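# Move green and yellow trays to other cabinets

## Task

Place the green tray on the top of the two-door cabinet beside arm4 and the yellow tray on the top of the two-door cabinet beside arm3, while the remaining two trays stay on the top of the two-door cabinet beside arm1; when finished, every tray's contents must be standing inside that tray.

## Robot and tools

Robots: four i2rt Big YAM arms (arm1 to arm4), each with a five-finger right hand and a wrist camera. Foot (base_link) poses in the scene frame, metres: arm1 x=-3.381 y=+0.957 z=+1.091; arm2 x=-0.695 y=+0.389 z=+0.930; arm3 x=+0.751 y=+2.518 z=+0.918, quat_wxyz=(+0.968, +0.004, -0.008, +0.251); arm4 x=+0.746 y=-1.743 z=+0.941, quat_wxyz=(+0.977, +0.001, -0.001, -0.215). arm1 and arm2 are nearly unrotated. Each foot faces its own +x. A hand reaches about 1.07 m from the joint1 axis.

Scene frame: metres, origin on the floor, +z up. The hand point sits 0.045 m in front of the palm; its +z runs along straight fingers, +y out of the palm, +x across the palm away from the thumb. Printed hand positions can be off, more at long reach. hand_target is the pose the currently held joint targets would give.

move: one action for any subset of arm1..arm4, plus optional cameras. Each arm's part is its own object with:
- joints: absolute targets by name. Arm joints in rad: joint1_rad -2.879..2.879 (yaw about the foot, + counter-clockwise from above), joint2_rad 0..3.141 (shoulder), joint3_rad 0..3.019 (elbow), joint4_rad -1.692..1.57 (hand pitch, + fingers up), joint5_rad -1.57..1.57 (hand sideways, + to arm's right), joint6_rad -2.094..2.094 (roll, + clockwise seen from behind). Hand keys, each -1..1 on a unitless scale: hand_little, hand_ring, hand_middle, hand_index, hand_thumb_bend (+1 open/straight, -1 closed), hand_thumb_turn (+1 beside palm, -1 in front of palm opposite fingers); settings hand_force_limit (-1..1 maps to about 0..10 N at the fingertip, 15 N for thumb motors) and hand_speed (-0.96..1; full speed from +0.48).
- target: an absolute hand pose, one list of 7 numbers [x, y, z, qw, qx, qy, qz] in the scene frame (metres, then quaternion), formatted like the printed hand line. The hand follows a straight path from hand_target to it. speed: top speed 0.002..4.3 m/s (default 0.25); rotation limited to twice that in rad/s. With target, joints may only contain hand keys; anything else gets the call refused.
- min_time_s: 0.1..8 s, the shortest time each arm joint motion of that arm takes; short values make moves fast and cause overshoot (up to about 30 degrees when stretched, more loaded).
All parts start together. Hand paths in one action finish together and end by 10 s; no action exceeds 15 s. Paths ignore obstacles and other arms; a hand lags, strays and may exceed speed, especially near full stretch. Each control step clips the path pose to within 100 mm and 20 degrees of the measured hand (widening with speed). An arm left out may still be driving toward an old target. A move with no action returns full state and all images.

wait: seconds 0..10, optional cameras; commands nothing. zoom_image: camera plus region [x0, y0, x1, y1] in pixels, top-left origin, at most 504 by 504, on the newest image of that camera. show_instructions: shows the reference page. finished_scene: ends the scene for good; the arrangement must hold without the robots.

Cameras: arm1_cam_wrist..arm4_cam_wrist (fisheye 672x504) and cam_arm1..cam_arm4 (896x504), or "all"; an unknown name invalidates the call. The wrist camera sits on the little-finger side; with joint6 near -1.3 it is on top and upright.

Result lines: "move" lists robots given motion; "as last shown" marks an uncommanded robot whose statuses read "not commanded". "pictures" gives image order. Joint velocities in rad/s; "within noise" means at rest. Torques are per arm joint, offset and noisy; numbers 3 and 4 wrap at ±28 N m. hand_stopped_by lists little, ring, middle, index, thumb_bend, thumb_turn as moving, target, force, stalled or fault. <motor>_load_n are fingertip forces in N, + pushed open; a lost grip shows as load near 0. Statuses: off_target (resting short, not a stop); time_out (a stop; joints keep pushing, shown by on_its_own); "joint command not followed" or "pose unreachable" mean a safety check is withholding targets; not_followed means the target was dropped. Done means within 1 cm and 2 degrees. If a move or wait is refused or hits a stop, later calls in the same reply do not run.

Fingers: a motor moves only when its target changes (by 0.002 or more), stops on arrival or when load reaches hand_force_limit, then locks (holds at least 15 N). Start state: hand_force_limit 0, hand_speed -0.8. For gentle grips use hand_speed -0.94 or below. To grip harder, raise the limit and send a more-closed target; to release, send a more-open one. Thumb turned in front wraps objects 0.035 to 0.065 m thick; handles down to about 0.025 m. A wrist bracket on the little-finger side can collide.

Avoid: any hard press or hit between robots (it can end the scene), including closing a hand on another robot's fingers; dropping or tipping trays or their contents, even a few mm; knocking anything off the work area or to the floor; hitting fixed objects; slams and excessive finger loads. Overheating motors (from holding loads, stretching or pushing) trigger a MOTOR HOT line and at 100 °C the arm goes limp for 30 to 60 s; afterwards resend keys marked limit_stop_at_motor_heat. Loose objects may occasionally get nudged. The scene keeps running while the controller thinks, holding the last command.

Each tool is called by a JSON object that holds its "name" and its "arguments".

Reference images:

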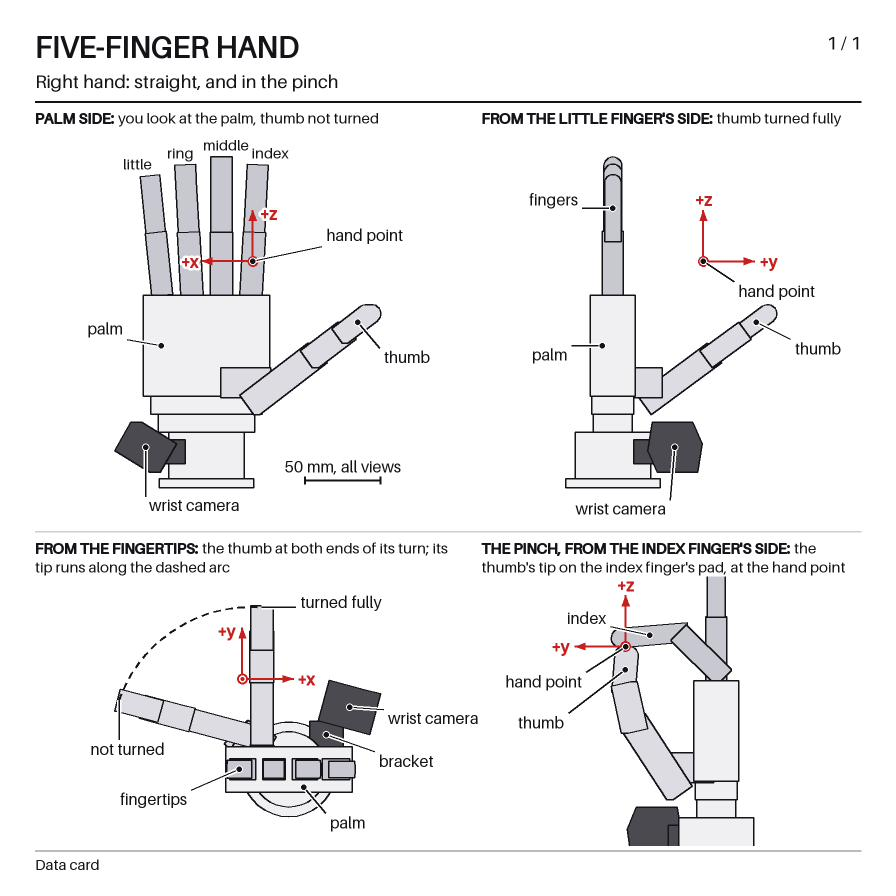

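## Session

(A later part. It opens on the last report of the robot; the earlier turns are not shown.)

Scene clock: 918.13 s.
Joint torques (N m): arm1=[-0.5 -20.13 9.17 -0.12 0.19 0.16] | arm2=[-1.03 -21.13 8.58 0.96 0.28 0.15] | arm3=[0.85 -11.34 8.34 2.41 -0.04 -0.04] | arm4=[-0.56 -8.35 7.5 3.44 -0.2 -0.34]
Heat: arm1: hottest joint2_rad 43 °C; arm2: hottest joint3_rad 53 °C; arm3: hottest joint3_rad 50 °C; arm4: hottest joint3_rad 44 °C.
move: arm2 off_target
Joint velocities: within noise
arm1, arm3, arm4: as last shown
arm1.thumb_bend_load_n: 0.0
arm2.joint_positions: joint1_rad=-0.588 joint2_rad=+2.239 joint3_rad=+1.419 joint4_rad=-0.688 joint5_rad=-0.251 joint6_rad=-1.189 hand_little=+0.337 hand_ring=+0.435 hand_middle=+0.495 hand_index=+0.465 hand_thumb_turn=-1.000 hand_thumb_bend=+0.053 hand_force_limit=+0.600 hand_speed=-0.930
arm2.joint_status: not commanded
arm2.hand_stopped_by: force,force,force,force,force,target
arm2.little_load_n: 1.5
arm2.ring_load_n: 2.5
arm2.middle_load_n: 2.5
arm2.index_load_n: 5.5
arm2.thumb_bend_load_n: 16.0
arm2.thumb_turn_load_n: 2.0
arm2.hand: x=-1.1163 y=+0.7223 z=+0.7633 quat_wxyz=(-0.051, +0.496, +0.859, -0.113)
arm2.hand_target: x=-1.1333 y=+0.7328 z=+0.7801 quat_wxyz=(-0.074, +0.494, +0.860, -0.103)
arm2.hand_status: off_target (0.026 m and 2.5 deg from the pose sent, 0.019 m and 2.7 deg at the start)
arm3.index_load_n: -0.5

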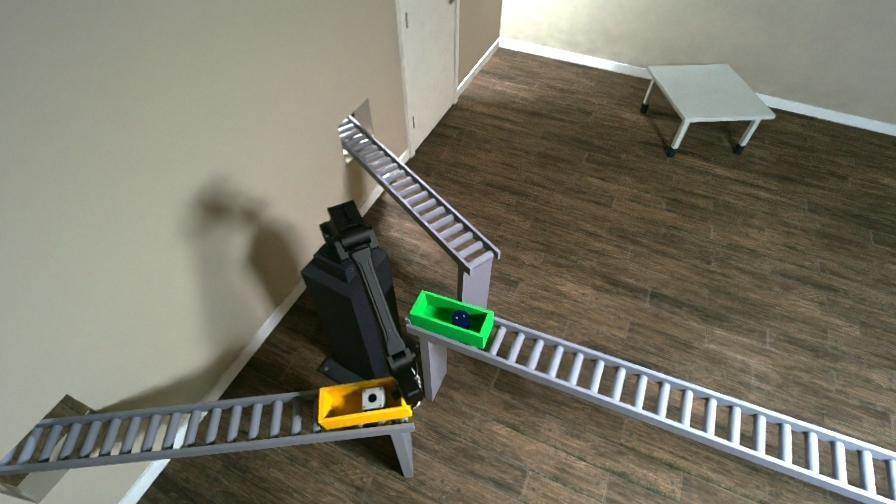

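{"name": "move", "arguments": {"arm2": {"target": [-1.133, 0.734, 0.768, -0.07, 0.4935, 0.858, -0.103], "speed": 0.04}, "cameras": ["cam_arm2"]}}

{"name": "zoom_image", "arguments": {"camera": "cam_arm2", "region": [285, 340, 445, 450]}}

Scene clock: 920.30 s.
Joint torques (N m): arm1=[-0.62 -20.13 9.17 -0.14 0.18 0.17] | arm2=[-0.85 -20.25 9.18 0.79 0.16 0.11] | arm3=[0.85 -11.34 8.34 2.41 -0.05 -0.04] | arm4=[-0.32 -8 7.56 3.47 -0.16 -0.32]
Heat: arm1: hottest joint2_rad 43 °C; arm2: hottest joint3_rad 53 °C; arm3: hottest joint3_rad 50 °C; arm4: hottest joint3_rad 44 °C.
move: arm2 off_target
Joint velocities: within noise
arm1.joint_positions: joint1_rad=+1.337 joint2_rad=+2.073 joint3_rad=+1.517 joint4_rad=-0.962 joint5_rad=+0.227 joint6_rad=+1.301 hand_little=+0.800 hand_ring=+0.800 hand_middle=+0.800 hand_index=+0.800 hand_thumb_turn=-1.000 hand_thumb_bend=+1.000 hand_force_limit=+0.600 hand_speed=-0.800
arm1.joint_status: not commanded
arm1.hand_stopped_by: target,target,target,target,target,target
arm1.little_load_n: 0.0
arm1.ring_load_n: 0.0
arm1.middle_load_n: 0.0
arm1.index_load_n: 0.0
arm1.thumb_bend_load_n: 0.0
arm1.thumb_turn_load_n: 0.0
arm1.hand: x=-3.5125 y=+0.3549 z=+1.0409 quat_wxyz=(-0.088, +0.696, +0.708, -0.080)
arm1.hand_target: x=-3.5209 y=+0.3455 z=+1.0502 quat_wxyz=(-0.085, +0.706, +0.698, -0.088)
arm1.hand_status: not commanded
arm2.joint_positions: joint1_rad=-0.588 joint2_rad=+2.256 joint3_rad=+1.419 joint4_rad=-0.676 joint5_rad=-0.248 joint6_rad=-1.189 hand_little=+0.337 hand_ring=+0.435 hand_middle=+0.495 hand_index=+0.465 hand_thumb_turn=-1.000 hand_thumb_bend=+0.053 hand_force_limit=+0.600 hand_speed=-0.930
arm2.joint_status: not commanded
arm2.hand_stopped_by: force,force,force,force,force,target
arm2.little_load_n: 2.0
arm2.ring_load_n: 2.0
arm2.middle_load_n: 1.5
arm2.index_load_n: 5.5
arm2.thumb_bend_load_n: 11.5
arm2.thumb_turn_load_n: 2.0
arm2.hand: x=-1.1145 y=+0.7218 z=+0.7542 quat_wxyz=(-0.048, +0.497, +0.859, -0.112)
arm2.hand_target: x=-1.1331 y=+0.7343 z=+0.7685 quat_wxyz=(-0.071, +0.495, +0.860, -0.102)
arm2.hand_status: off_target (0.026 m and 2.7 deg from the pose sent, 0.021 m and 2.5 deg at the start)
arm3, arm4: as last shown
arm3.index_load_n: 0.0

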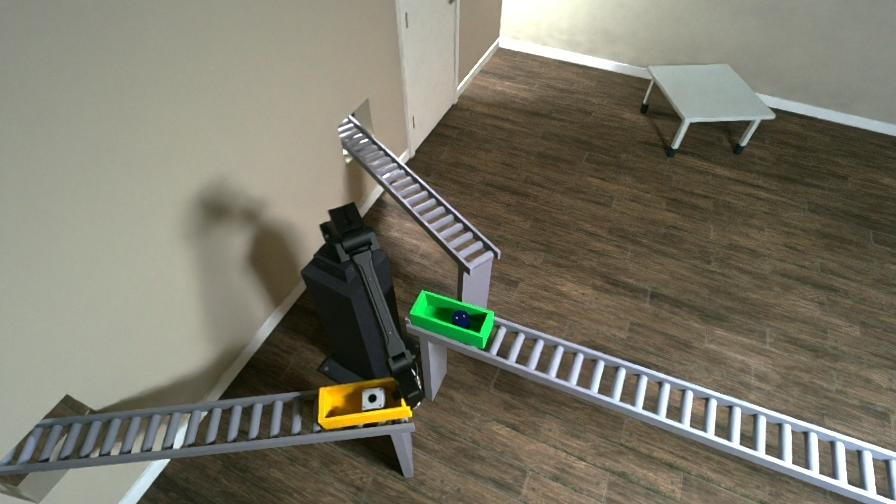

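Scaled by 3.150 from the camera's image (finer frame: 1280x720).

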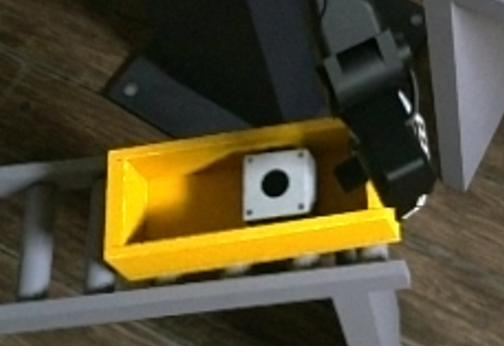

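{"name": "move", "arguments": {"arm2": {"target": [-1.133, 0.735, 0.755, -0.07, 0.4935, 0.858, -0.103], "speed": 0.04}, "cameras": ["cam_arm2"]}}

{"name": "zoom_image", "arguments": {"camera": "cam_arm2", "region": [285, 340, 445, 450]}}

Scene clock: 924.10 s.
Joint torques (N m): arm1=[-0.5 -20.13 9.17 -0.12 0.18 0.16] | arm2=[-1.79 -19.08 9.5 0.8 0.09 0.08] | arm3=[0.79 -11.28 8.34 2.43 -0.05 -0.04] | arm4=[-0.32 -8.82 7.57 3.52 -0.14 -0.28]
Heat: arm1: hottest joint2_rad 43 °C; arm2: hottest joint3_rad 53 °C; arm3: hottest joint3_rad 50 °C; arm4: hottest joint3_rad 44 °C.
move: arm2 off_target
Joint velocities: within noise
arm1: as last shown
arm2.joint_positions: joint1_rad=-0.588 joint2_rad=+2.267 joint3_rad=+1.421 joint4_rad=-0.670 joint5_rad=-0.248 joint6_rad=-1.189 hand_little=+0.337 hand_ring=+0.434 hand_middle=+0.495 hand_index=+0.465 hand_thumb_turn=-1.000 hand_thumb_bend=+0.052 hand_force_limit=+0.600 hand_speed=-0.930
arm2.joint_status: not commanded
arm2.hand_stopped_by: force,force,force,force,force,target
arm2.little_load_n: 1.5
arm2.ring_load_n: 1.0
arm2.middle_load_n: 0.5
arm2.index_load_n: 4.0
arm2.thumb_bend_load_n: 8.5
arm2.thumb_turn_load_n: 2.5
arm2.hand: x=-1.1139 y=+0.7214 z=+0.7488 quat_wxyz=(-0.047, +0.497, +0.859, -0.112)
arm2.hand_target: x=-1.1309 y=+0.7328 z=+0.7558 quat_wxyz=(-0.065, +0.495, +0.860, -0.105)
arm2.hand_status: off_target (0.024 m and 2.9 deg from the pose sent, 0.023 m and 2.7 deg at the start)
arm3.joint_positions: joint1_rad=+0.139 joint2_rad=+1.485 joint3_rad=+0.702 joint4_rad=+0.272 joint5_rad=+0.077 joint6_rad=-1.169 hand_little=+1.000 hand_ring=+1.000 hand_middle=+1.000 hand_index=+1.000 hand_thumb_turn=+1.000 hand_thumb_bend=+1.000 hand_force_limit=+0.000 hand_speed=-0.800
arm3.joint_status: not commanded
arm3.hand_stopped_by: target,target,target,target,target,target
arm3.little_load_n: 0.0
arm3.ring_load_n: 0.0
arm3.middle_load_n: 0.0
arm3.index_load_n: 0.0
arm3.thumb_bend_load_n: 0.0
arm3.thumb_turn_load_n: 0.0
arm3.hand: x=+1.2106 y=+2.7919 z=+0.9962 quat_wxyz=(-0.228, +0.854, +0.085, +0.460)
arm3.hand_target: x=+1.2118 y=+2.7968 z=+0.9940 quat_wxyz=(-0.231, +0.850, +0.092, +0.464)
arm3.hand_status: not commanded
arm4.joint_positions: joint1_rad=+0.131 joint2_rad=+1.483 joint3_rad=+0.716 joint4_rad=+0.273 joint5_rad=+0.090 joint6_rad=-1.154 hand_little=+1.000 hand_ring=+1.000 hand_middle=+1.000 hand_index=+1.000 hand_thumb_turn=+1.000 hand_thumb_bend=+1.000 hand_force_limit=+0.000 hand_speed=-0.800
arm4.joint_status: not commanded
arm4.hand_stopped_by: target,target,target,target,target,target
arm4.little_load_n: 0.0
arm4.ring_load_n: 0.0
arm4.middle_load_n: 0.0
arm4.index_load_n: 0.0
arm4.thumb_bend_load_n: 0.0
arm4.thumb_turn_load_n: 0.0
arm4.hand: x=+1.2414 y=-1.9614 z=+1.0186 quat_wxyz=(+0.008, +0.794, -0.324, +0.514)
arm4.hand_target: x=+1.2418 y=-1.9547 z=+1.0094 quat_wxyz=(+0.008, +0.800, -0.311, +0.512)
arm4.hand_status: not commanded

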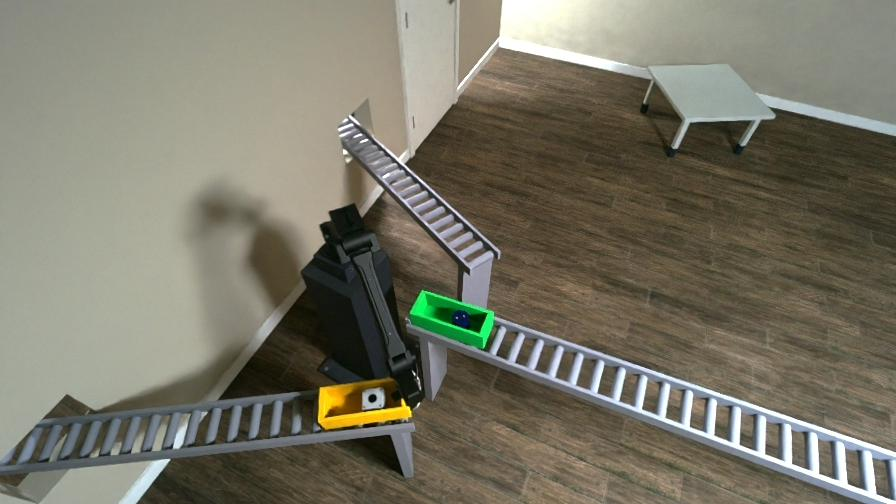

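Scaled by 3.150 from the camera's image (finer frame: 1280x720).

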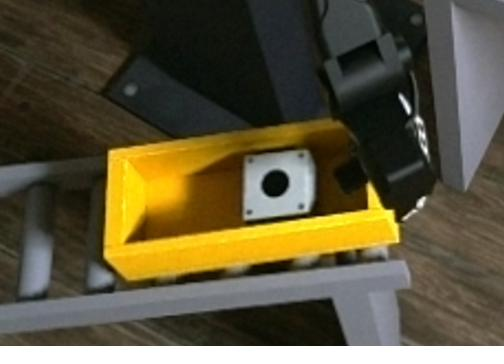

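{"name": "move", "arguments": {"arm2": {"target": [-1.131, 0.733, 0.741, -0.065, 0.495, 0.860, -0.105], "speed": 0.04}, "cameras": ["cam_arm2"]}}

{"name": "zoom_image", "arguments": {"camera": "cam_arm2", "region": [285, 340, 445, 450]}}

Scene clock: 926.33 s.
Joint torques (N m): arm1=[-0.5 -20.01 9.2 -0.12 0.19 0.16] | arm2=[-0.85 -17.9 9.62 1.33 0.06 0.08] | arm3=[0.79 -11.28 8.34 2.43 -0.05 -0.04] | arm4=[-0.32 -8.35 7.64 3.47 -0.12 -0.29]
Heat: arm1: hottest joint2_rad 43 °C; arm2: hottest joint3_rad 53 °C; arm3: hottest joint3_rad 50 °C; arm4: hottest joint3_rad 44 °C.
move: arm2 off_target
Joint velocities: within noise
arm1, arm3, arm4: as last shown
arm2.joint_positions: joint1_rad=-0.588 joint2_rad=+2.271 joint3_rad=+1.421 joint4_rad=-0.664 joint5_rad=-0.248 joint6_rad=-1.178 hand_little=+0.337 hand_ring=+0.434 hand_middle=+0.495 hand_index=+0.465 hand_thumb_turn=-1.000 hand_thumb_bend=+0.052 hand_force_limit=+0.600 hand_speed=-0.930
arm2.joint_status: not commanded
arm2.hand_stopped_by: force,force,force,force,force,target
arm2.little_load_n: 1.5
arm2.ring_load_n: 1.5
arm2.middle_load_n: 0.5
arm2.index_load_n: 3.0
arm2.thumb_bend_load_n: 9.0
arm2.thumb_turn_load_n: 3.0
arm2.hand: x=-1.1140 y=+0.7208 z=+0.7463 quat_wxyz=(-0.047, +0.501, +0.857, -0.112)
arm2.hand_target: x=-1.1305 y=+0.7318 z=+0.7422 quat_wxyz=(-0.065, +0.499, +0.858, -0.105)
arm2.hand_status: off_target (0.022 m and 2.4 deg from the pose sent, 0.022 m and 2.2 deg at the start)

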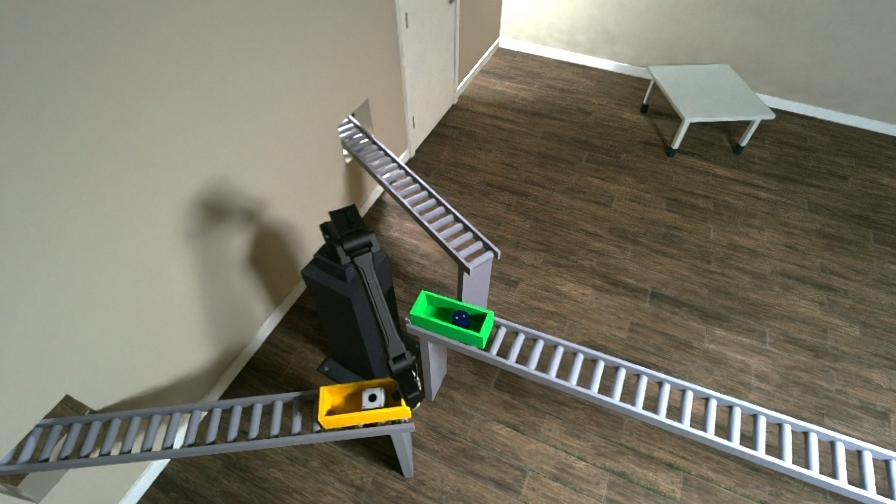

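Scaled by 3.150 from the camera's image (finer frame: 1280x720).

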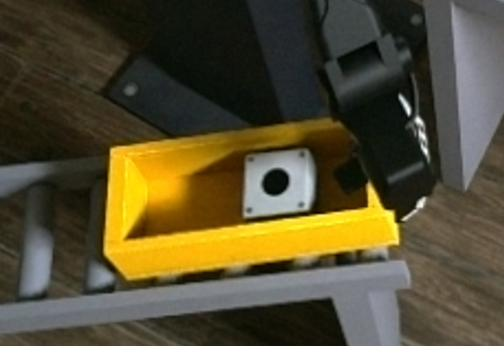

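{"name": "move", "arguments": {"cameras": ["arm2_cam_wrist"]}}

{"name": "zoom_image", "arguments": {"camera": "arm2_cam_wrist", "region": [472, 150, 672, 450]}}

Scene clock: 928.30 s.
Joint torques (N m): arm1=[-0.44 -20.01 9.18 -0.12 0.19 0.17] | arm2=[-0.67 -16.79 9.55 1.51 0.08 0.1] | arm3=[0.85 -11.28 8.34 2.41 -0.05 -0.04] | arm4=[-0.21 -8.47 7.54 3.43 -0.14 -0.31]
Heat: arm1: hottest joint2_rad 43 °C; arm2: hottest joint3_rad 53 °C; arm3: hottest joint3_rad 50 °C; arm4: hottest joint3_rad 44 °C.
Joint velocities: within noise
arm1.joint_positions: joint1_rad=+1.337 joint2_rad=+2.073 joint3_rad=+1.517 joint4_rad=-0.962 joint5_rad=+0.227 joint6_rad=+1.301 hand_little=+0.800 hand_ring=+0.800 hand_middle=+0.800 hand_index=+0.800 hand_thumb_turn=-1.000 hand_thumb_bend=+1.000 hand_force_limit=+0.600 hand_speed=-0.800
arm1.joint_status: not commanded
arm1.hand_stopped_by: target,target,target,target,target,target
arm1.little_load_n: 0.0
arm1.ring_load_n: 0.0
arm1.middle_load_n: 0.0
arm1.index_load_n: 0.0
arm1.thumb_bend_load_n: 0.0
arm1.thumb_turn_load_n: 0.0
arm1.hand: x=-3.5125 y=+0.3549 z=+1.0409 quat_wxyz=(-0.088, +0.696, +0.708, -0.080) (m; scene frame)
arm1.hand_target: x=-3.5209 y=+0.3455 z=+1.0502 quat_wxyz=(-0.085, +0.706, +0.698, -0.088) (m; scene frame)
arm1.hand_status: not commanded
arm2.joint_positions: joint1_rad=-0.588 joint2_rad=+2.271 joint3_rad=+1.421 joint4_rad=-0.664 joint5_rad=-0.248 joint6_rad=-1.178 hand_little=+0.337 hand_ring=+0.434 hand_middle=+0.495 hand_index=+0.465 hand_thumb_turn=-1.000 hand_thumb_bend=+0.052 hand_force_limit=+0.600 hand_speed=-0.930
arm2.joint_status: not commanded
arm2.hand_stopped_by: force,force,force,force,force,target
arm2.little_load_n: 1.5
arm2.ring_load_n: 1.0
arm2.middle_load_n: 0.5
arm2.index_load_n: 3.0
arm2.thumb_bend_load_n: 9.0
arm2.thumb_turn_load_n: 3.0
arm2.hand: x=-1.1140 y=+0.7208 z=+0.7463 quat_wxyz=(-0.047, +0.501, +0.857, -0.112) (m; scene frame)
arm2.hand_target: x=-1.1305 y=+0.7318 z=+0.7422 quat_wxyz=(-0.065, +0.499, +0.858, -0.105) (m; scene frame)
arm2.hand_status: off_target (0.022 m and 2.4 deg from the pose sent, 0.022 m and 2.2 deg at the start)
arm3.joint_positions: joint1_rad=+0.139 joint2_rad=+1.485 joint3_rad=+0.702 joint4_rad=+0.272 joint5_rad=+0.077 joint6_rad=-1.169 hand_little=+1.000 hand_ring=+1.000 hand_middle=+1.000 hand_index=+1.000 hand_thumb_turn=+1.000 hand_thumb_bend=+1.000 hand_force_limit=+0.000 hand_speed=-0.800
arm3.joint_status: not commanded
arm3.hand_stopped_by: target,target,target,target,target,target
arm3.little_load_n: 0.0
arm3.ring_load_n: 0.0
arm3.middle_load_n: 0.0
arm3.index_load_n: 0.0
arm3.thumb_bend_load_n: 0.0
arm3.thumb_turn_load_n: 0.0
arm3.hand: x=+1.2106 y=+2.7919 z=+0.9962 quat_wxyz=(-0.228, +0.854, +0.085, +0.460) (m; scene frame)
arm3.hand_target: x=+1.2118 y=+2.7968 z=+0.9940 quat_wxyz=(-0.231, +0.850, +0.092, +0.464) (m; scene frame)
arm3.hand_status: not commanded
arm4.joint_positions: joint1_rad=+0.131 joint2_rad=+1.483 joint3_rad=+0.716 joint4_rad=+0.273 joint5_rad=+0.090 joint6_rad=-1.154 hand_little=+1.000 hand_ring=+1.000 hand_middle=+1.000 hand_index=+1.000 hand_thumb_turn=+1.000 hand_thumb_bend=+1.000 hand_force_limit=+0.000 hand_speed=-0.800
arm4.joint_status: not commanded
arm4.hand_stopped_by: target,target,target,target,target,target
arm4.little_load_n: 0.0
arm4.ring_load_n: 0.0
arm4.middle_load_n: 0.0
arm4.index_load_n: 0.0
arm4.thumb_bend_load_n: 0.0
arm4.thumb_turn_load_n: 0.0
arm4.hand: x=+1.2414 y=-1.9614 z=+1.0186 quat_wxyz=(+0.008, +0.794, -0.324, +0.514) (m; scene frame)
arm4.hand_target: x=+1.2418 y=-1.9547 z=+1.0094 quat_wxyz=(+0.008, +0.800, -0.311, +0.512) (m; scene frame)
arm4.hand_status: not commanded
pictures: arm2_cam_wrist

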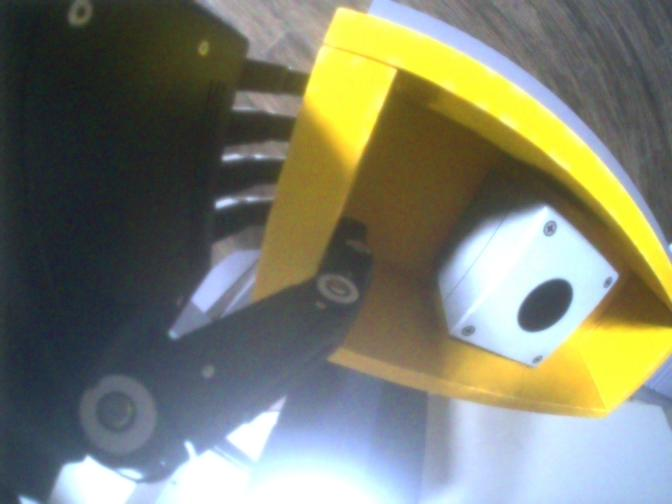

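Scaled by 1.680 from the camera's image (finer frame: 960x720).

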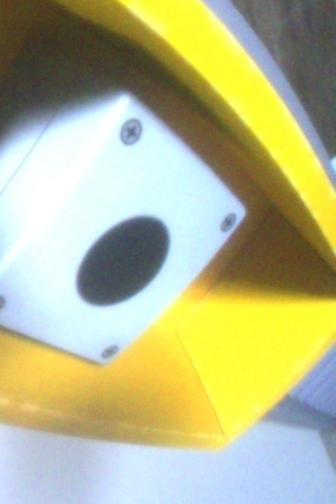

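{"name": "move", "arguments": {"arm2": {"joints": {"hand_thumb_bend": 0.3, "hand_speed": -0.85}}, "cameras": ["cam_arm2"]}}

{"name": "zoom_image", "arguments": {"camera": "cam_arm2", "region": [285, 340, 445, 450]}}

Scene clock: 936.47 s.
Joint torques (N m): arm1=[-0.44 -20.13 9.18 -0.13 0.18 0.16] | arm2=[-0.73 -17.55 9.4 1.44 -0.09 0.07] | arm3=[0.85 -11.28 8.34 2.43 -0.05 -0.04] | arm4=[-0.38 -8.94 7.46 3.47 -0.16 -0.27]
Heat: arm1: hottest joint2_rad 43 °C; arm2: hottest joint3_rad 53 °C; arm3: hottest joint3_rad 50 °C; arm4: hottest joint3_rad 44 °C.
move: arm2 done
Joint velocities: within noise
arm1, arm3, arm4: as last shown
arm2.joint_positions: joint1_rad=-0.591 joint2_rad=+2.280 joint3_rad=+1.422 joint4_rad=-0.658 joint5_rad=-0.229 joint6_rad=-1.181 hand_little=+0.337 hand_ring=+0.434 hand_middle=+0.495 hand_index=+0.464 hand_thumb_turn=-1.000 hand_thumb_bend=+0.300 hand_force_limit=+0.600 hand_speed=-0.850
arm2.joint_status: all done
arm2.hand_stopped_by: force,force,force,force,target,target
arm2.little_load_n: 0.0
arm2.ring_load_n: 0.0
arm2.middle_load_n: 0.0
arm2.index_load_n: 0.0
arm2.thumb_bend_load_n: 0.5
arm2.thumb_turn_load_n: 0.0
arm2.hand: x=-1.1104 y=+0.7250 z=+0.7417 quat_wxyz=(-0.045, +0.502, +0.857, -0.103)
arm2.hand_target: x=-1.1275 y=+0.7350 z=+0.7420 quat_wxyz=(-0.064, +0.499, +0.858, -0.099)
arm2.hand_status: not commanded
arm3.ring_load_n: -0.5

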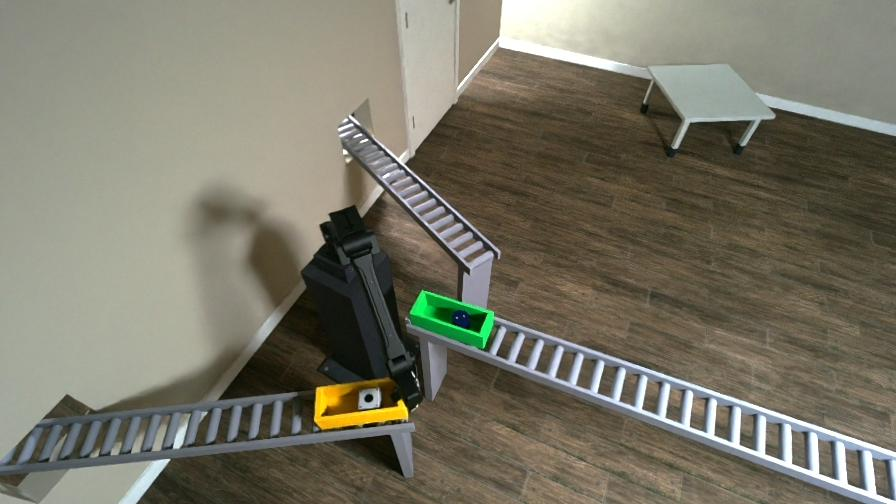

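Scaled by 3.150 from the camera's image (finer frame: 1280x720).

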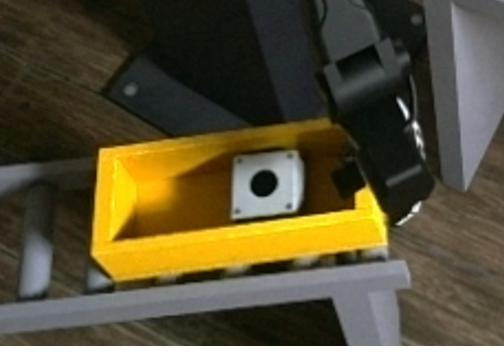

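{"name": "move", "arguments": {"arm2": {"joints": {"hand_thumb_bend": 1.0, "hand_little": 0.8, "hand_ring": 0.8, "hand_middle": 0.8, "hand_index": 0.8, "hand_speed": -0.6}}, "cameras": ["cam_arm2"]}}

Scene clock: 939.77 s.
Joint torques (N m): arm1=[-0.5 -20.13 9.18 -0.1 0.19 0.16] | arm2=[-1.38 -18.49 9.26 1.28 -0.18 0.07] | arm3=[0.85 -11.22 8.34 2.43 -0.04 -0.04] | arm4=[-1.03 -8.29 7.45 3.44 -0.15 -0.28]
Heat: arm1: hottest joint2_rad 43 °C; arm2: hottest joint3_rad 52 °C; arm3: hottest joint3_rad 50 °C; arm4: hottest joint3_rad 44 °C.
move: arm2 done
Joint velocities: within noise
arm1, arm3, arm4: as last shown
arm2.joint_positions: joint1_rad=-0.589 joint2_rad=+2.280 joint3_rad=+1.424 joint4_rad=-0.658 joint5_rad=-0.228 joint6_rad=-1.177 hand_little=+0.800 hand_ring=+0.800 hand_middle=+0.800 hand_index=+0.800 hand_thumb_turn=-1.000 hand_thumb_bend=+1.000 hand_force_limit=+0.600 hand_speed=-0.600
arm2.joint_status: all done
arm2.hand_stopped_by: target,target,target,target,target,target
arm2.little_load_n: 0.0
arm2.ring_load_n: 0.0
arm2.middle_load_n: 0.0
arm2.index_load_n: 0.0
arm2.thumb_bend_load_n: 0.0
arm2.thumb_turn_load_n: 0.0
arm2.hand: x=-1.1114 y=+0.7248 z=+0.7420 quat_wxyz=(-0.046, +0.504, +0.857, -0.102)
arm2.hand_target: x=-1.1281 y=+0.7341 z=+0.7421 quat_wxyz=(-0.063, +0.501, +0.858, -0.099)
arm2.hand_status: not commanded
arm3.ring_load_n: 0.0

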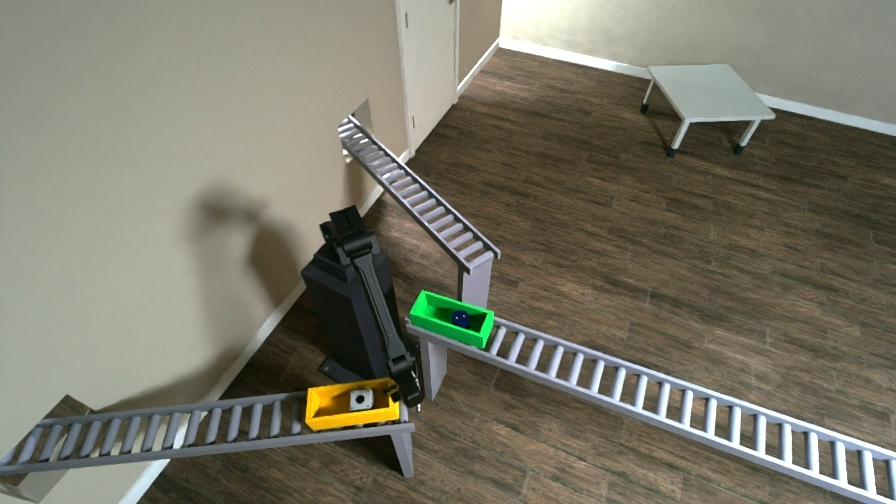

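{"name": "move", "arguments": {"arm2": {"target": [-1.133, 0.737, 0.88, -0.065, 0.495, 0.860, -0.105], "speed": 0.12}, "cameras": ["cam_arm2"]}}

{"name": "wait", "arguments": {"seconds": 2, "cameras": ["cam_arm2"]}}

Scene clock: 942.50 s.
Joint torques (N m): arm1=[-0.44 -20.13 9.17 -0.13 0.18 0.17] | arm2=[-1.38 -18.9 10.82 0.05 -0.35 -0.04] | arm3=[0.85 -11.28 8.34 2.41 -0.05 -0.04] | arm4=[0.32 -8.35 7.5 3.38 -0.14 -0.3]
Heat: arm1: hottest joint2_rad 43 °C; arm2: hottest joint3_rad 52 °C; arm3: hottest joint3_rad 50 °C; arm4: hottest joint3_rad 44 °C.
move: arm2 off_target
Joint velocities: within noise
arm1, arm3, arm4: as last shown
arm2.joint_positions: joint1_rad=-0.588 joint2_rad=+2.083 joint3_rad=+1.473 joint4_rad=-0.892 joint5_rad=-0.235 joint6_rad=-1.178 hand_little=+0.800 hand_ring=+0.800 hand_middle=+0.800 hand_index=+0.800 hand_thumb_turn=-1.000 hand_thumb_bend=+1.000 hand_force_limit=+0.600 hand_speed=-0.600
arm2.joint_status: not commanded
arm2.hand_stopped_by: target,target,target,target,target,target
arm2.little_load_n: 0.0
arm2.ring_load_n: 0.0
arm2.middle_load_n: -0.5
arm2.index_load_n: 0.0
arm2.thumb_bend_load_n: 0.0
arm2.thumb_turn_load_n: 0.0
arm2.hand: x=-1.1232 y=+0.7295 z=+0.8655 quat_wxyz=(-0.052, +0.501, +0.857, -0.105)
arm2.hand_target: x=-1.1349 y=+0.7372 z=+0.8789 quat_wxyz=(-0.065, +0.494, +0.860, -0.105)
arm2.hand_status: off_target (0.019 m and 1.7 deg from the pose sent, 0.140 m and 2.5 deg at the start)

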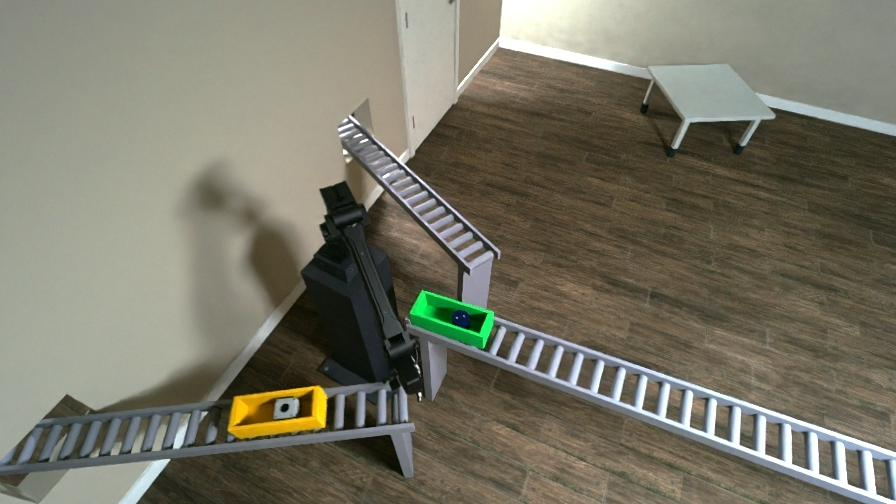

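Scene clock: 944.50 s.
Joint torques (N m): arm1=[-0.5 -20.13 9.22 -0.12 0.19 0.17] | arm2=[-1.55 -19.14 10.85 0.18 -0.34 -0.07] | arm3=[0.85 -11.34 8.35 2.41 -0.05 -0.04] | arm4=[-0.26 -8.88 7.54 3.47 -0.15 -0.3]
Heat: arm1: hottest joint2_rad 43 °C; arm2: hottest joint3_rad 52 °C; arm3: hottest joint3_rad 50 °C; arm4: hottest joint3_rad 44 °C.
Joint velocities: within noise
arm1.joint_positions: joint1_rad=+1.337 joint2_rad=+2.073 joint3_rad=+1.517 joint4_rad=-0.962 joint5_rad=+0.227 joint6_rad=+1.301 hand_little=+0.800 hand_ring=+0.800 hand_middle=+0.800 hand_index=+0.800 hand_thumb_turn=-1.000 hand_thumb_bend=+1.000 hand_force_limit=+0.600 hand_speed=-0.800
arm1.joint_status: not commanded
arm1.hand_stopped_by: target,target,target,target,target,target
arm1.little_load_n: 0.0
arm1.ring_load_n: 0.0
arm1.middle_load_n: 0.0
arm1.index_load_n: 0.0
arm1.thumb_bend_load_n: 0.0
arm1.thumb_turn_load_n: 0.5
arm1.hand: x=-3.5125 y=+0.3549 z=+1.0409 quat_wxyz=(-0.088, +0.696, +0.708, -0.080)
arm1.hand_target: x=-3.5209 y=+0.3455 z=+1.0502 quat_wxyz=(-0.085, +0.706, +0.698, -0.088)
arm1.hand_status: not commanded
arm2.joint_positions: joint1_rad=-0.588 joint2_rad=+2.083 joint3_rad=+1.473 joint4_rad=-0.892 joint5_rad=-0.235 joint6_rad=-1.178 hand_little=+0.800 hand_ring=+0.800 hand_middle=+0.800 hand_index=+0.800 hand_thumb_turn=-1.000 hand_thumb_bend=+1.000 hand_force_limit=+0.600 hand_speed=-0.600
arm2.joint_status: not commanded
arm2.hand_stopped_by: target,target,target,target,target,target
arm2.little_load_n: 0.0
arm2.ring_load_n: 0.0
arm2.middle_load_n: 0.0
arm2.index_load_n: 0.0
arm2.thumb_bend_load_n: 0.0
arm2.thumb_turn_load_n: 0.0
arm2.hand: x=-1.1232 y=+0.7295 z=+0.8655 quat_wxyz=(-0.052, +0.501, +0.857, -0.105)
arm2.hand_target: x=-1.1349 y=+0.7372 z=+0.8789 quat_wxyz=(-0.065, +0.494, +0.860, -0.105)
arm2.hand_status: off_target (0.019 m and 1.7 deg from the pose sent, 0.140 m and 2.5 deg at the start)
arm3.joint_positions: joint1_rad=+0.139 joint2_rad=+1.485 joint3_rad=+0.702 joint4_rad=+0.272 joint5_rad=+0.077 joint6_rad=-1.169 hand_little=+1.000 hand_ring=+1.000 hand_middle=+1.000 hand_index=+1.000 hand_thumb_turn=+1.000 hand_thumb_bend=+1.000 hand_force_limit=+0.000 hand_speed=-0.800
arm3.joint_status: not commanded
arm3.hand_stopped_by: target,target,target,target,target,target
arm3.little_load_n: 0.0
arm3.ring_load_n: 0.0
arm3.middle_load_n: 0.0
arm3.index_load_n: 0.0
arm3.thumb_bend_load_n: 0.0
arm3.thumb_turn_load_n: 0.0
arm3.hand: x=+1.2106 y=+2.7919 z=+0.9962 quat_wxyz=(-0.228, +0.854, +0.085, +0.460)
arm3.hand_target: x=+1.2118 y=+2.7968 z=+0.9940 quat_wxyz=(-0.231, +0.850, +0.092, +0.464)
arm3.hand_status: not commanded
arm4.joint_positions: joint1_rad=+0.131 joint2_rad=+1.483 joint3_rad=+0.716 joint4_rad=+0.273 joint5_rad=+0.090 joint6_rad=-1.154 hand_little=+1.000 hand_ring=+1.000 hand_middle=+1.000 hand_index=+1.000 hand_thumb_turn=+1.000 hand_thumb_bend=+1.000 hand_force_limit=+0.000 hand_speed=-0.800
arm4.joint_status: not commanded
arm4.hand_stopped_by: target,target,target,target,target,target
arm4.little_load_n: 0.0
arm4.ring_load_n: 0.0
arm4.middle_load_n: 0.0
arm4.index_load_n: 0.0
arm4.thumb_bend_load_n: 0.0
arm4.thumb_turn_load_n: 0.0
arm4.hand: x=+1.2414 y=-1.9614 z=+1.0186 quat_wxyz=(+0.008, +0.794, -0.324, +0.514)
arm4.hand_target: x=+1.2418 y=-1.9547 z=+1.0094 quat_wxyz=(+0.008, +0.800, -0.311, +0.512)
arm4.hand_status: not commanded
wait: 2.00 s; at rest by 0.27 s

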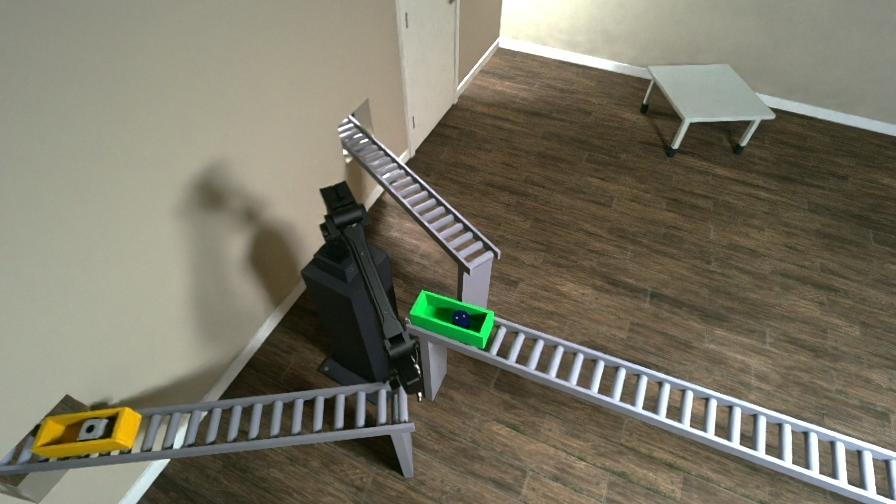

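{"name": "move", "arguments": {"arm2": {"target": [-1.17, 0.72, 1.02, -0.065, 0.495, 0.860, -0.105], "speed": 0.15, "joints": {"hand_thumb_bend": 0.65, "hand_little": 0.5, "hand_ring": 0.5, "hand_middle": 0.5, "hand_index": 0.5, "hand_speed": -0.6}}}}

{"name": "move", "arguments": {"arm2": {"target": [-1.295, 0.353, 1.0, -0.0879, 0.7157, 0.6876, -0.0845], "speed": 0.2}, "cameras": ["arm2_cam_wrist", "arm3_cam_wrist"]}}

Scene clock: 948.53 s.
Joint torques (N m): arm1=[-0.5 -20.19 9.18 -0.13 0.19 0.17] | arm2=[-0.67 -18.67 12.71 0.05 -0.1 0.11] | arm3=[0.91 -11.28 8.35 2.41 -0.05 -0.04] | arm4=[-0.62 -8.23 7.62 3.43 -0.12 -0.29]
Heat: arm1: hottest joint2_rad 43 °C; arm2: hottest joint3_rad 52 °C; arm3: hottest joint3_rad 50 °C; arm4: hottest joint3_rad 44 °C.
move: arm2 off_target
Joint velocities: within noise
arm1, arm3, arm4: as last shown
arm1.thumb_turn_load_n: 0.0
arm2.joint_positions: joint1_rad=-0.542 joint2_rad=+1.983 joint3_rad=+1.700 joint4_rad=-1.214 joint5_rad=-0.235 joint6_rad=-1.152 hand_little=+0.500 hand_ring=+0.500 hand_middle=+0.500 hand_index=+0.500 hand_thumb_turn=-1.000 hand_thumb_bend=+0.650 hand_force_limit=+0.600 hand_speed=-0.600
arm2.joint_status: all done
arm2.hand_stopped_by: target,target,target,target,target,target
arm2.little_load_n: 0.0
arm2.ring_load_n: 0.0
arm2.middle_load_n: 0.0
arm2.index_load_n: 0.0
arm2.thumb_bend_load_n: 0.0
arm2.thumb_turn_load_n: 0.0
arm2.hand: x=-1.1582 y=+0.7201 z=+1.0003 quat_wxyz=(-0.050, +0.492, +0.862, -0.106)
arm2.hand_target: x=-1.1709 y=+0.7212 z=+1.0189 quat_wxyz=(-0.066, +0.490, +0.863, -0.104)
arm2.hand_status: off_target (0.023 m and 1.7 deg from the pose sent, 0.162 m and 1.7 deg at the start)
pictures: none

Scene clock: 951.40 s.
Joint torques (N m): arm1=[-0.5 -20.01 9.2 -0.13 0.18 0.17] | arm2=[-1.9 -16.67 13.03 1.1 0.11 0.15] | arm3=[0.85 -11.22 8.35 2.41 -0.05 -0.03] | arm4=[-0.62 -8.76 7.56 3.48 -0.13 -0.31]
Heat: arm1: hottest joint2_rad 43 °C; arm2: hottest joint3_rad 52 °C; arm3: hottest joint3_rad 50 °C; arm4: hottest joint3_rad 44 °C.
move: arm2 off_target
Joint velocities: within noise
arm1, arm3, arm4: as last shown
arm2.joint_positions: joint1_rad=+0.090 joint2_rad=+1.931 joint3_rad=+1.600 joint4_rad=-1.032 joint5_rad=-0.004 joint6_rad=+0.032 hand_little=+0.500 hand_ring=+0.500 hand_middle=+0.500 hand_index=+0.500 hand_thumb_turn=-1.000 hand_thumb_bend=+0.650 hand_force_limit=+0.600 hand_speed=-0.600
arm2.joint_status: not commanded
arm2.hand_stopped_by: target,target,target,target,target,target
arm2.little_load_n: 0.0
arm2.ring_load_n: 0.0
arm2.middle_load_n: 0.0
arm2.index_load_n: 0.0
arm2.thumb_bend_load_n: 0.0
arm2.thumb_turn_load_n: 0.0
arm2.hand: x=-1.2726 y=+0.3529 z=+0.9900 quat_wxyz=(-0.074, +0.713, +0.694, -0.071)
arm2.hand_target: x=-1.2908 y=+0.3535 z=+0.9993 quat_wxyz=(-0.088, +0.715, +0.688, -0.083)
arm2.hand_status: off_target (0.025 m and 2.4 deg from the pose sent, 0.392 m and 33.0 deg at the start)

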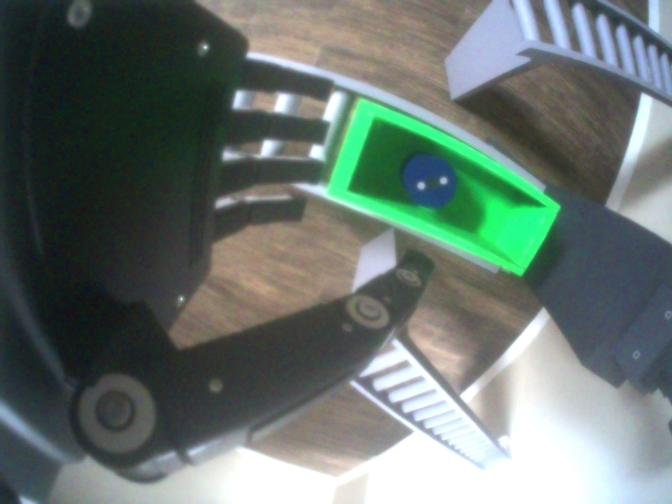

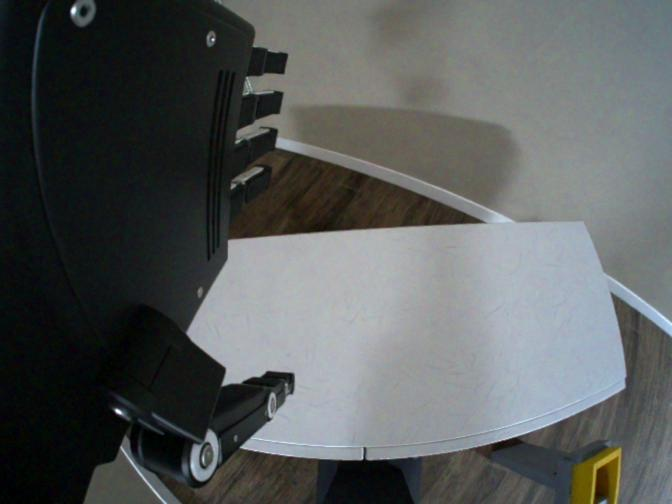

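{"name": "move", "arguments": {"arm2": {"target": [-1.295, 0.353, 0.86, -0.0879, 0.7157, 0.6876, -0.0845], "speed": 0.1}, "cameras": ["arm2_cam_wrist", "cam_arm2", "cam_arm3"]}}

Scene clock: 954.50 s.
Joint torques (N m): arm1=[-0.44 -20.13 9.18 -0.12 0.18 0.16] | arm2=[-1.73 -18.37 8.66 1.46 0.02 0.11] | arm3=[0.85 -11.28 8.34 2.44 -0.05 -0.04] | arm4=[-0.67 -8.35 7.68 3.54 -0.13 -0.3]
Heat: arm1: hottest joint2_rad 43 °C; arm2: hottest joint3_rad 52 °C; arm3: hottest joint3_rad 50 °C; arm4: hottest joint3_rad 43 °C.
move: arm2 done
Joint velocities: within noise
arm1, arm3, arm4: as last shown
arm2.joint_positions: joint1_rad=+0.090 joint2_rad=+2.101 joint3_rad=+1.508 joint4_rad=-0.746 joint5_rad=-0.004 joint6_rad=+0.037 hand_little=+0.500 hand_ring=+0.500 hand_middle=+0.500 hand_index=+0.500 hand_thumb_turn=-1.000 hand_thumb_bend=+0.650 hand_force_limit=+0.600 hand_speed=-0.600
arm2.joint_status: not commanded
arm2.hand_stopped_by: target,target,target,target,target,target
arm2.little_load_n: 0.0
arm2.ring_load_n: 0.0
arm2.middle_load_n: 0.0
arm2.index_load_n: 0.0
arm2.thumb_bend_load_n: 0.0
arm2.thumb_turn_load_n: 0.0
arm2.hand: x=-1.2872 y=+0.3542 z=+0.8623 quat_wxyz=(-0.082, +0.713, +0.691, -0.079)
arm2.hand_target: x=-1.2931 y=+0.3529 z=+0.8602 quat_wxyz=(-0.088, +0.716, +0.688, -0.084)
arm2.hand_status: done (0.008 m and 1.1 deg from the pose sent, 0.132 m and 2.4 deg at the start)

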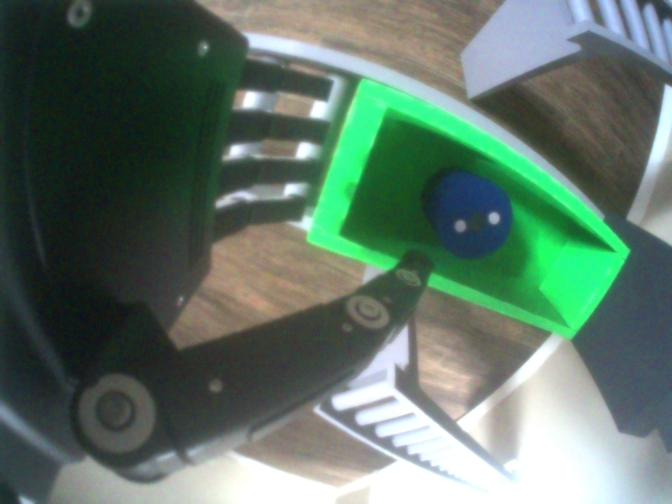

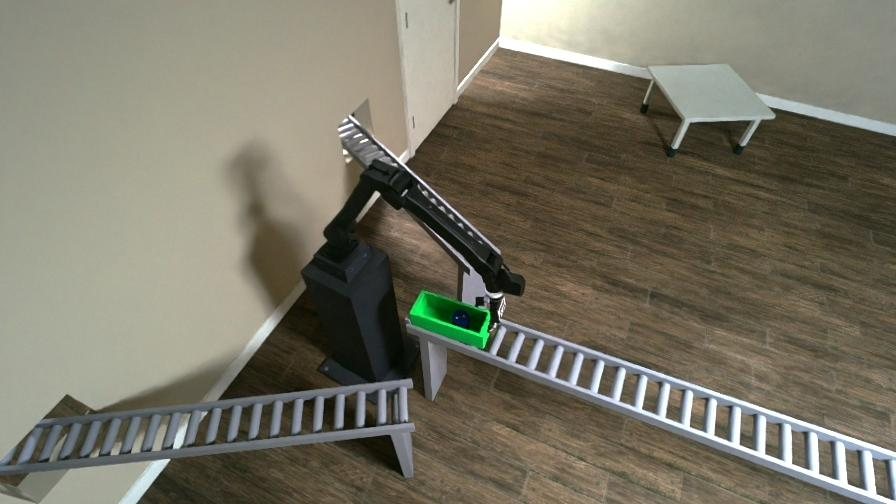

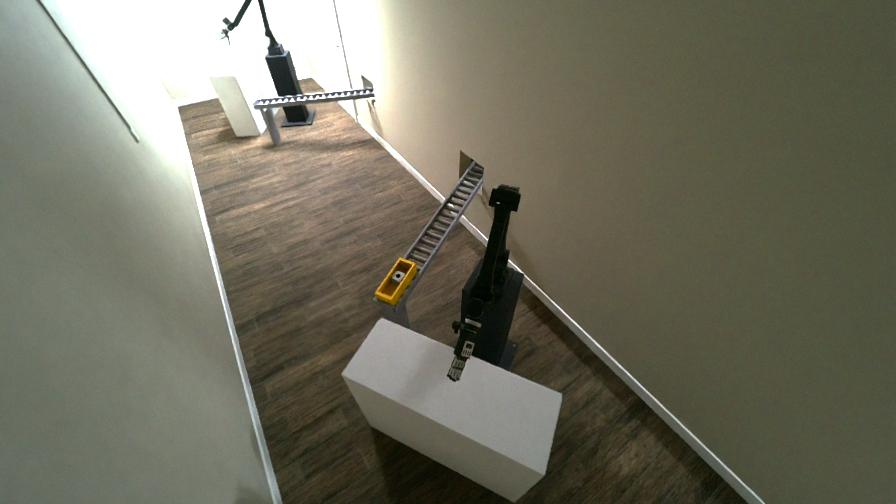

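{"name": "move", "arguments": {"arm2": {"target": [-1.300, 0.357, 0.805, -0.0879, 0.7157, 0.6876, -0.0845], "speed": 0.06}, "cameras": ["arm2_cam_wrist"]}}

Scene clock: 958.17 s.
Joint torques (N m): arm1=[-0.44 -20.01 9.18 -0.12 0.19 0.16] | arm2=[-2.2 -19.25 8.58 1.43 -0.02 0.01] | arm3=[0.85 -11.34 8.34 2.41 -0.04 -0.03] | arm4=[-0.56 -8.64 7.54 3.49 -0.14 -0.32]
Heat: arm1: hottest joint2_rad 43 °C; arm2: hottest joint3_rad 52 °C; arm3: hottest joint3_rad 50 °C; arm4: hottest joint3_rad 43 °C.
move: arm2 done
Joint velocities: within noise
arm1, arm3, arm4: as last shown
arm1.thumb_bend_load_n: -0.5
arm2.joint_positions: joint1_rad=+0.090 joint2_rad=+2.196 joint3_rad=+1.508 joint4_rad=-0.651 joint5_rad=-0.004 joint6_rad=+0.037 hand_little=+0.500 hand_ring=+0.500 hand_middle=+0.500 hand_index=+0.500 hand_thumb_turn=-1.000 hand_thumb_bend=+0.650 hand_force_limit=+0.600 hand_speed=-0.600
arm2.joint_status: not commanded
arm2.hand_stopped_by: target,target,target,target,target,target
arm2.little_load_n: 0.0
arm2.ring_load_n: 0.0
arm2.middle_load_n: 0.0
arm2.index_load_n: 0.0
arm2.thumb_bend_load_n: 0.0
arm2.thumb_turn_load_n: 0.0
arm2.hand: x=-1.2920 y=+0.3549 z=+0.8081 quat_wxyz=(-0.082, +0.713, +0.691, -0.079)
arm2.hand_target: x=-1.2994 y=+0.3569 z=+0.8053 quat_wxyz=(-0.088, +0.716, +0.688, -0.085)
arm2.hand_status: done (0.009 m and 1.1 deg from the pose sent, 0.059 m and 1.1 deg at the start)

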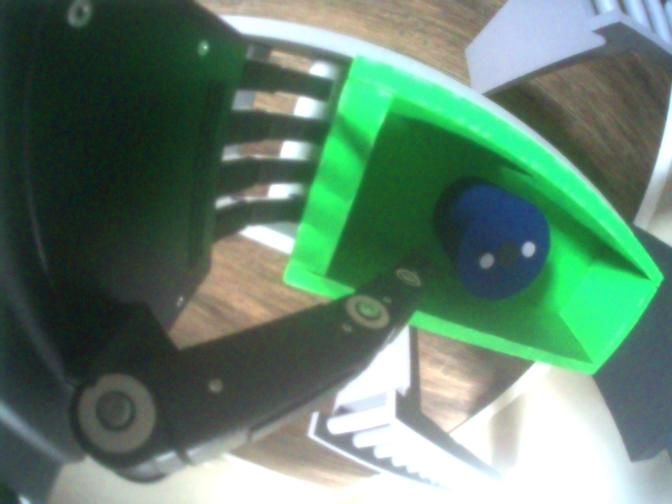

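{"name": "move", "arguments": {"arm2": {"target": [-1.298, 0.358, 0.768, -0.0879, 0.7157, 0.6876, -0.0845], "speed": 0.05}}}

{"name": "move", "arguments": {"arm2": {"target": [-1.296, 0.358, 0.756, -0.0879, 0.7157, 0.6876, -0.0845], "speed": 0.04}, "cameras": ["arm2_cam_wrist"]}}

Scene clock: 960.90 s.
Joint torques (N m): arm1=[-0.44 -20.07 9.2 -0.12 0.19 0.17] | arm2=[-1.96 -19.78 7.69 1.43 -0.03 0.06] | arm3=[0.85 -11.28 8.32 2.41 -0.05 -0.04] | arm4=[-0.5 -8.29 7.56 3.51 -0.18 -0.34]
Heat: arm1: hottest joint2_rad 43 °C; arm2: hottest joint3_rad 52 °C; arm3: hottest joint3_rad 50 °C; arm4: hottest joint3_rad 43 °C.
move: arm2 done
Joint velocities: within noise
arm1, arm3, arm4: as last shown
arm2.joint_positions: joint1_rad=+0.090 joint2_rad=+2.256 joint3_rad=+1.508 joint4_rad=-0.584 joint5_rad=-0.004 joint6_rad=+0.037 hand_little=+0.500 hand_ring=+0.500 hand_middle=+0.500 hand_index=+0.500 hand_thumb_turn=-1.000 hand_thumb_bend=+0.650 hand_force_limit=+0.600 hand_speed=-0.600
arm2.joint_status: not commanded
arm2.hand_stopped_by: target,target,target,target,target,target
arm2.little_load_n: 0.0
arm2.ring_load_n: 0.0
arm2.middle_load_n: 0.0
arm2.index_load_n: 0.0
arm2.thumb_bend_load_n: 0.0
arm2.thumb_turn_load_n: 0.0
arm2.hand: x=-1.2944 y=+0.3553 z=+0.7739 quat_wxyz=(-0.085, +0.713, +0.691, -0.082)
arm2.hand_target: x=-1.2975 y=+0.3579 z=+0.7681 quat_wxyz=(-0.088, +0.716, +0.688, -0.085)
arm2.hand_status: done (0.007 m and 0.7 deg from the pose sent, 0.041 m and 1.1 deg at the start)
arm3.thumb_turn_load_n: -0.5
pictures: none

Scene clock: 961.97 s.
Joint torques (N m): arm1=[-0.44 -20.07 9.18 -0.13 0.18 0.17] | arm2=[-1.26 -19.08 7.32 1.43 -0.04 0.06] | arm3=[0.85 -11.34 8.32 2.4 -0.05 -0.04] | arm4=[-0.32 -8.64 7.58 3.52 -0.16 -0.32]
Heat: arm1: hottest joint2_rad 43 °C; arm2: hottest joint3_rad 52 °C; arm3: hottest joint3_rad 50 °C; arm4: hottest joint3_rad 43 °C.
move: arm2 done
Joint velocities: within noise
arm1, arm3, arm4: as last shown
arm1.thumb_bend_load_n: 0.0
arm2.joint_positions: joint1_rad=+0.090 joint2_rad=+2.273 joint3_rad=+1.505 joint4_rad=-0.562 joint5_rad=-0.004 joint6_rad=+0.037 hand_little=+0.500 hand_ring=+0.500 hand_middle=+0.500 hand_index=+0.500 hand_thumb_turn=-1.000 hand_thumb_bend=+0.650 hand_force_limit=+0.600 hand_speed=-0.600
arm2.joint_status: not commanded
arm2.hand_stopped_by: target,target,target,target,target,target
arm2.little_load_n: 0.0
arm2.ring_load_n: 0.0
arm2.middle_load_n: 0.0
arm2.index_load_n: 0.0
arm2.thumb_bend_load_n: 0.0
arm2.thumb_turn_load_n: 0.0
arm2.hand: x=-1.2938 y=+0.3554 z=+0.7634 quat_wxyz=(-0.085, +0.713, +0.691, -0.082)
arm2.hand_target: x=-1.2952 y=+0.3579 z=+0.7561 quat_wxyz=(-0.087, +0.716, +0.688, -0.084)
arm2.hand_status: done (0.008 m and 0.6 deg from the pose sent, 0.018 m and 0.7 deg at the start)
arm3.thumb_turn_load_n: 0.0

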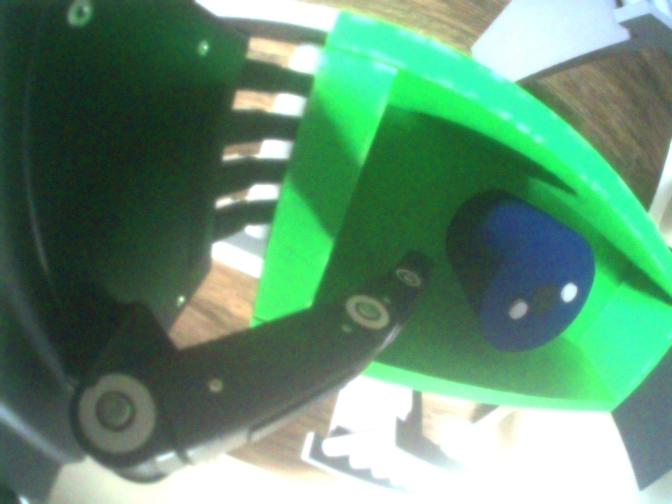

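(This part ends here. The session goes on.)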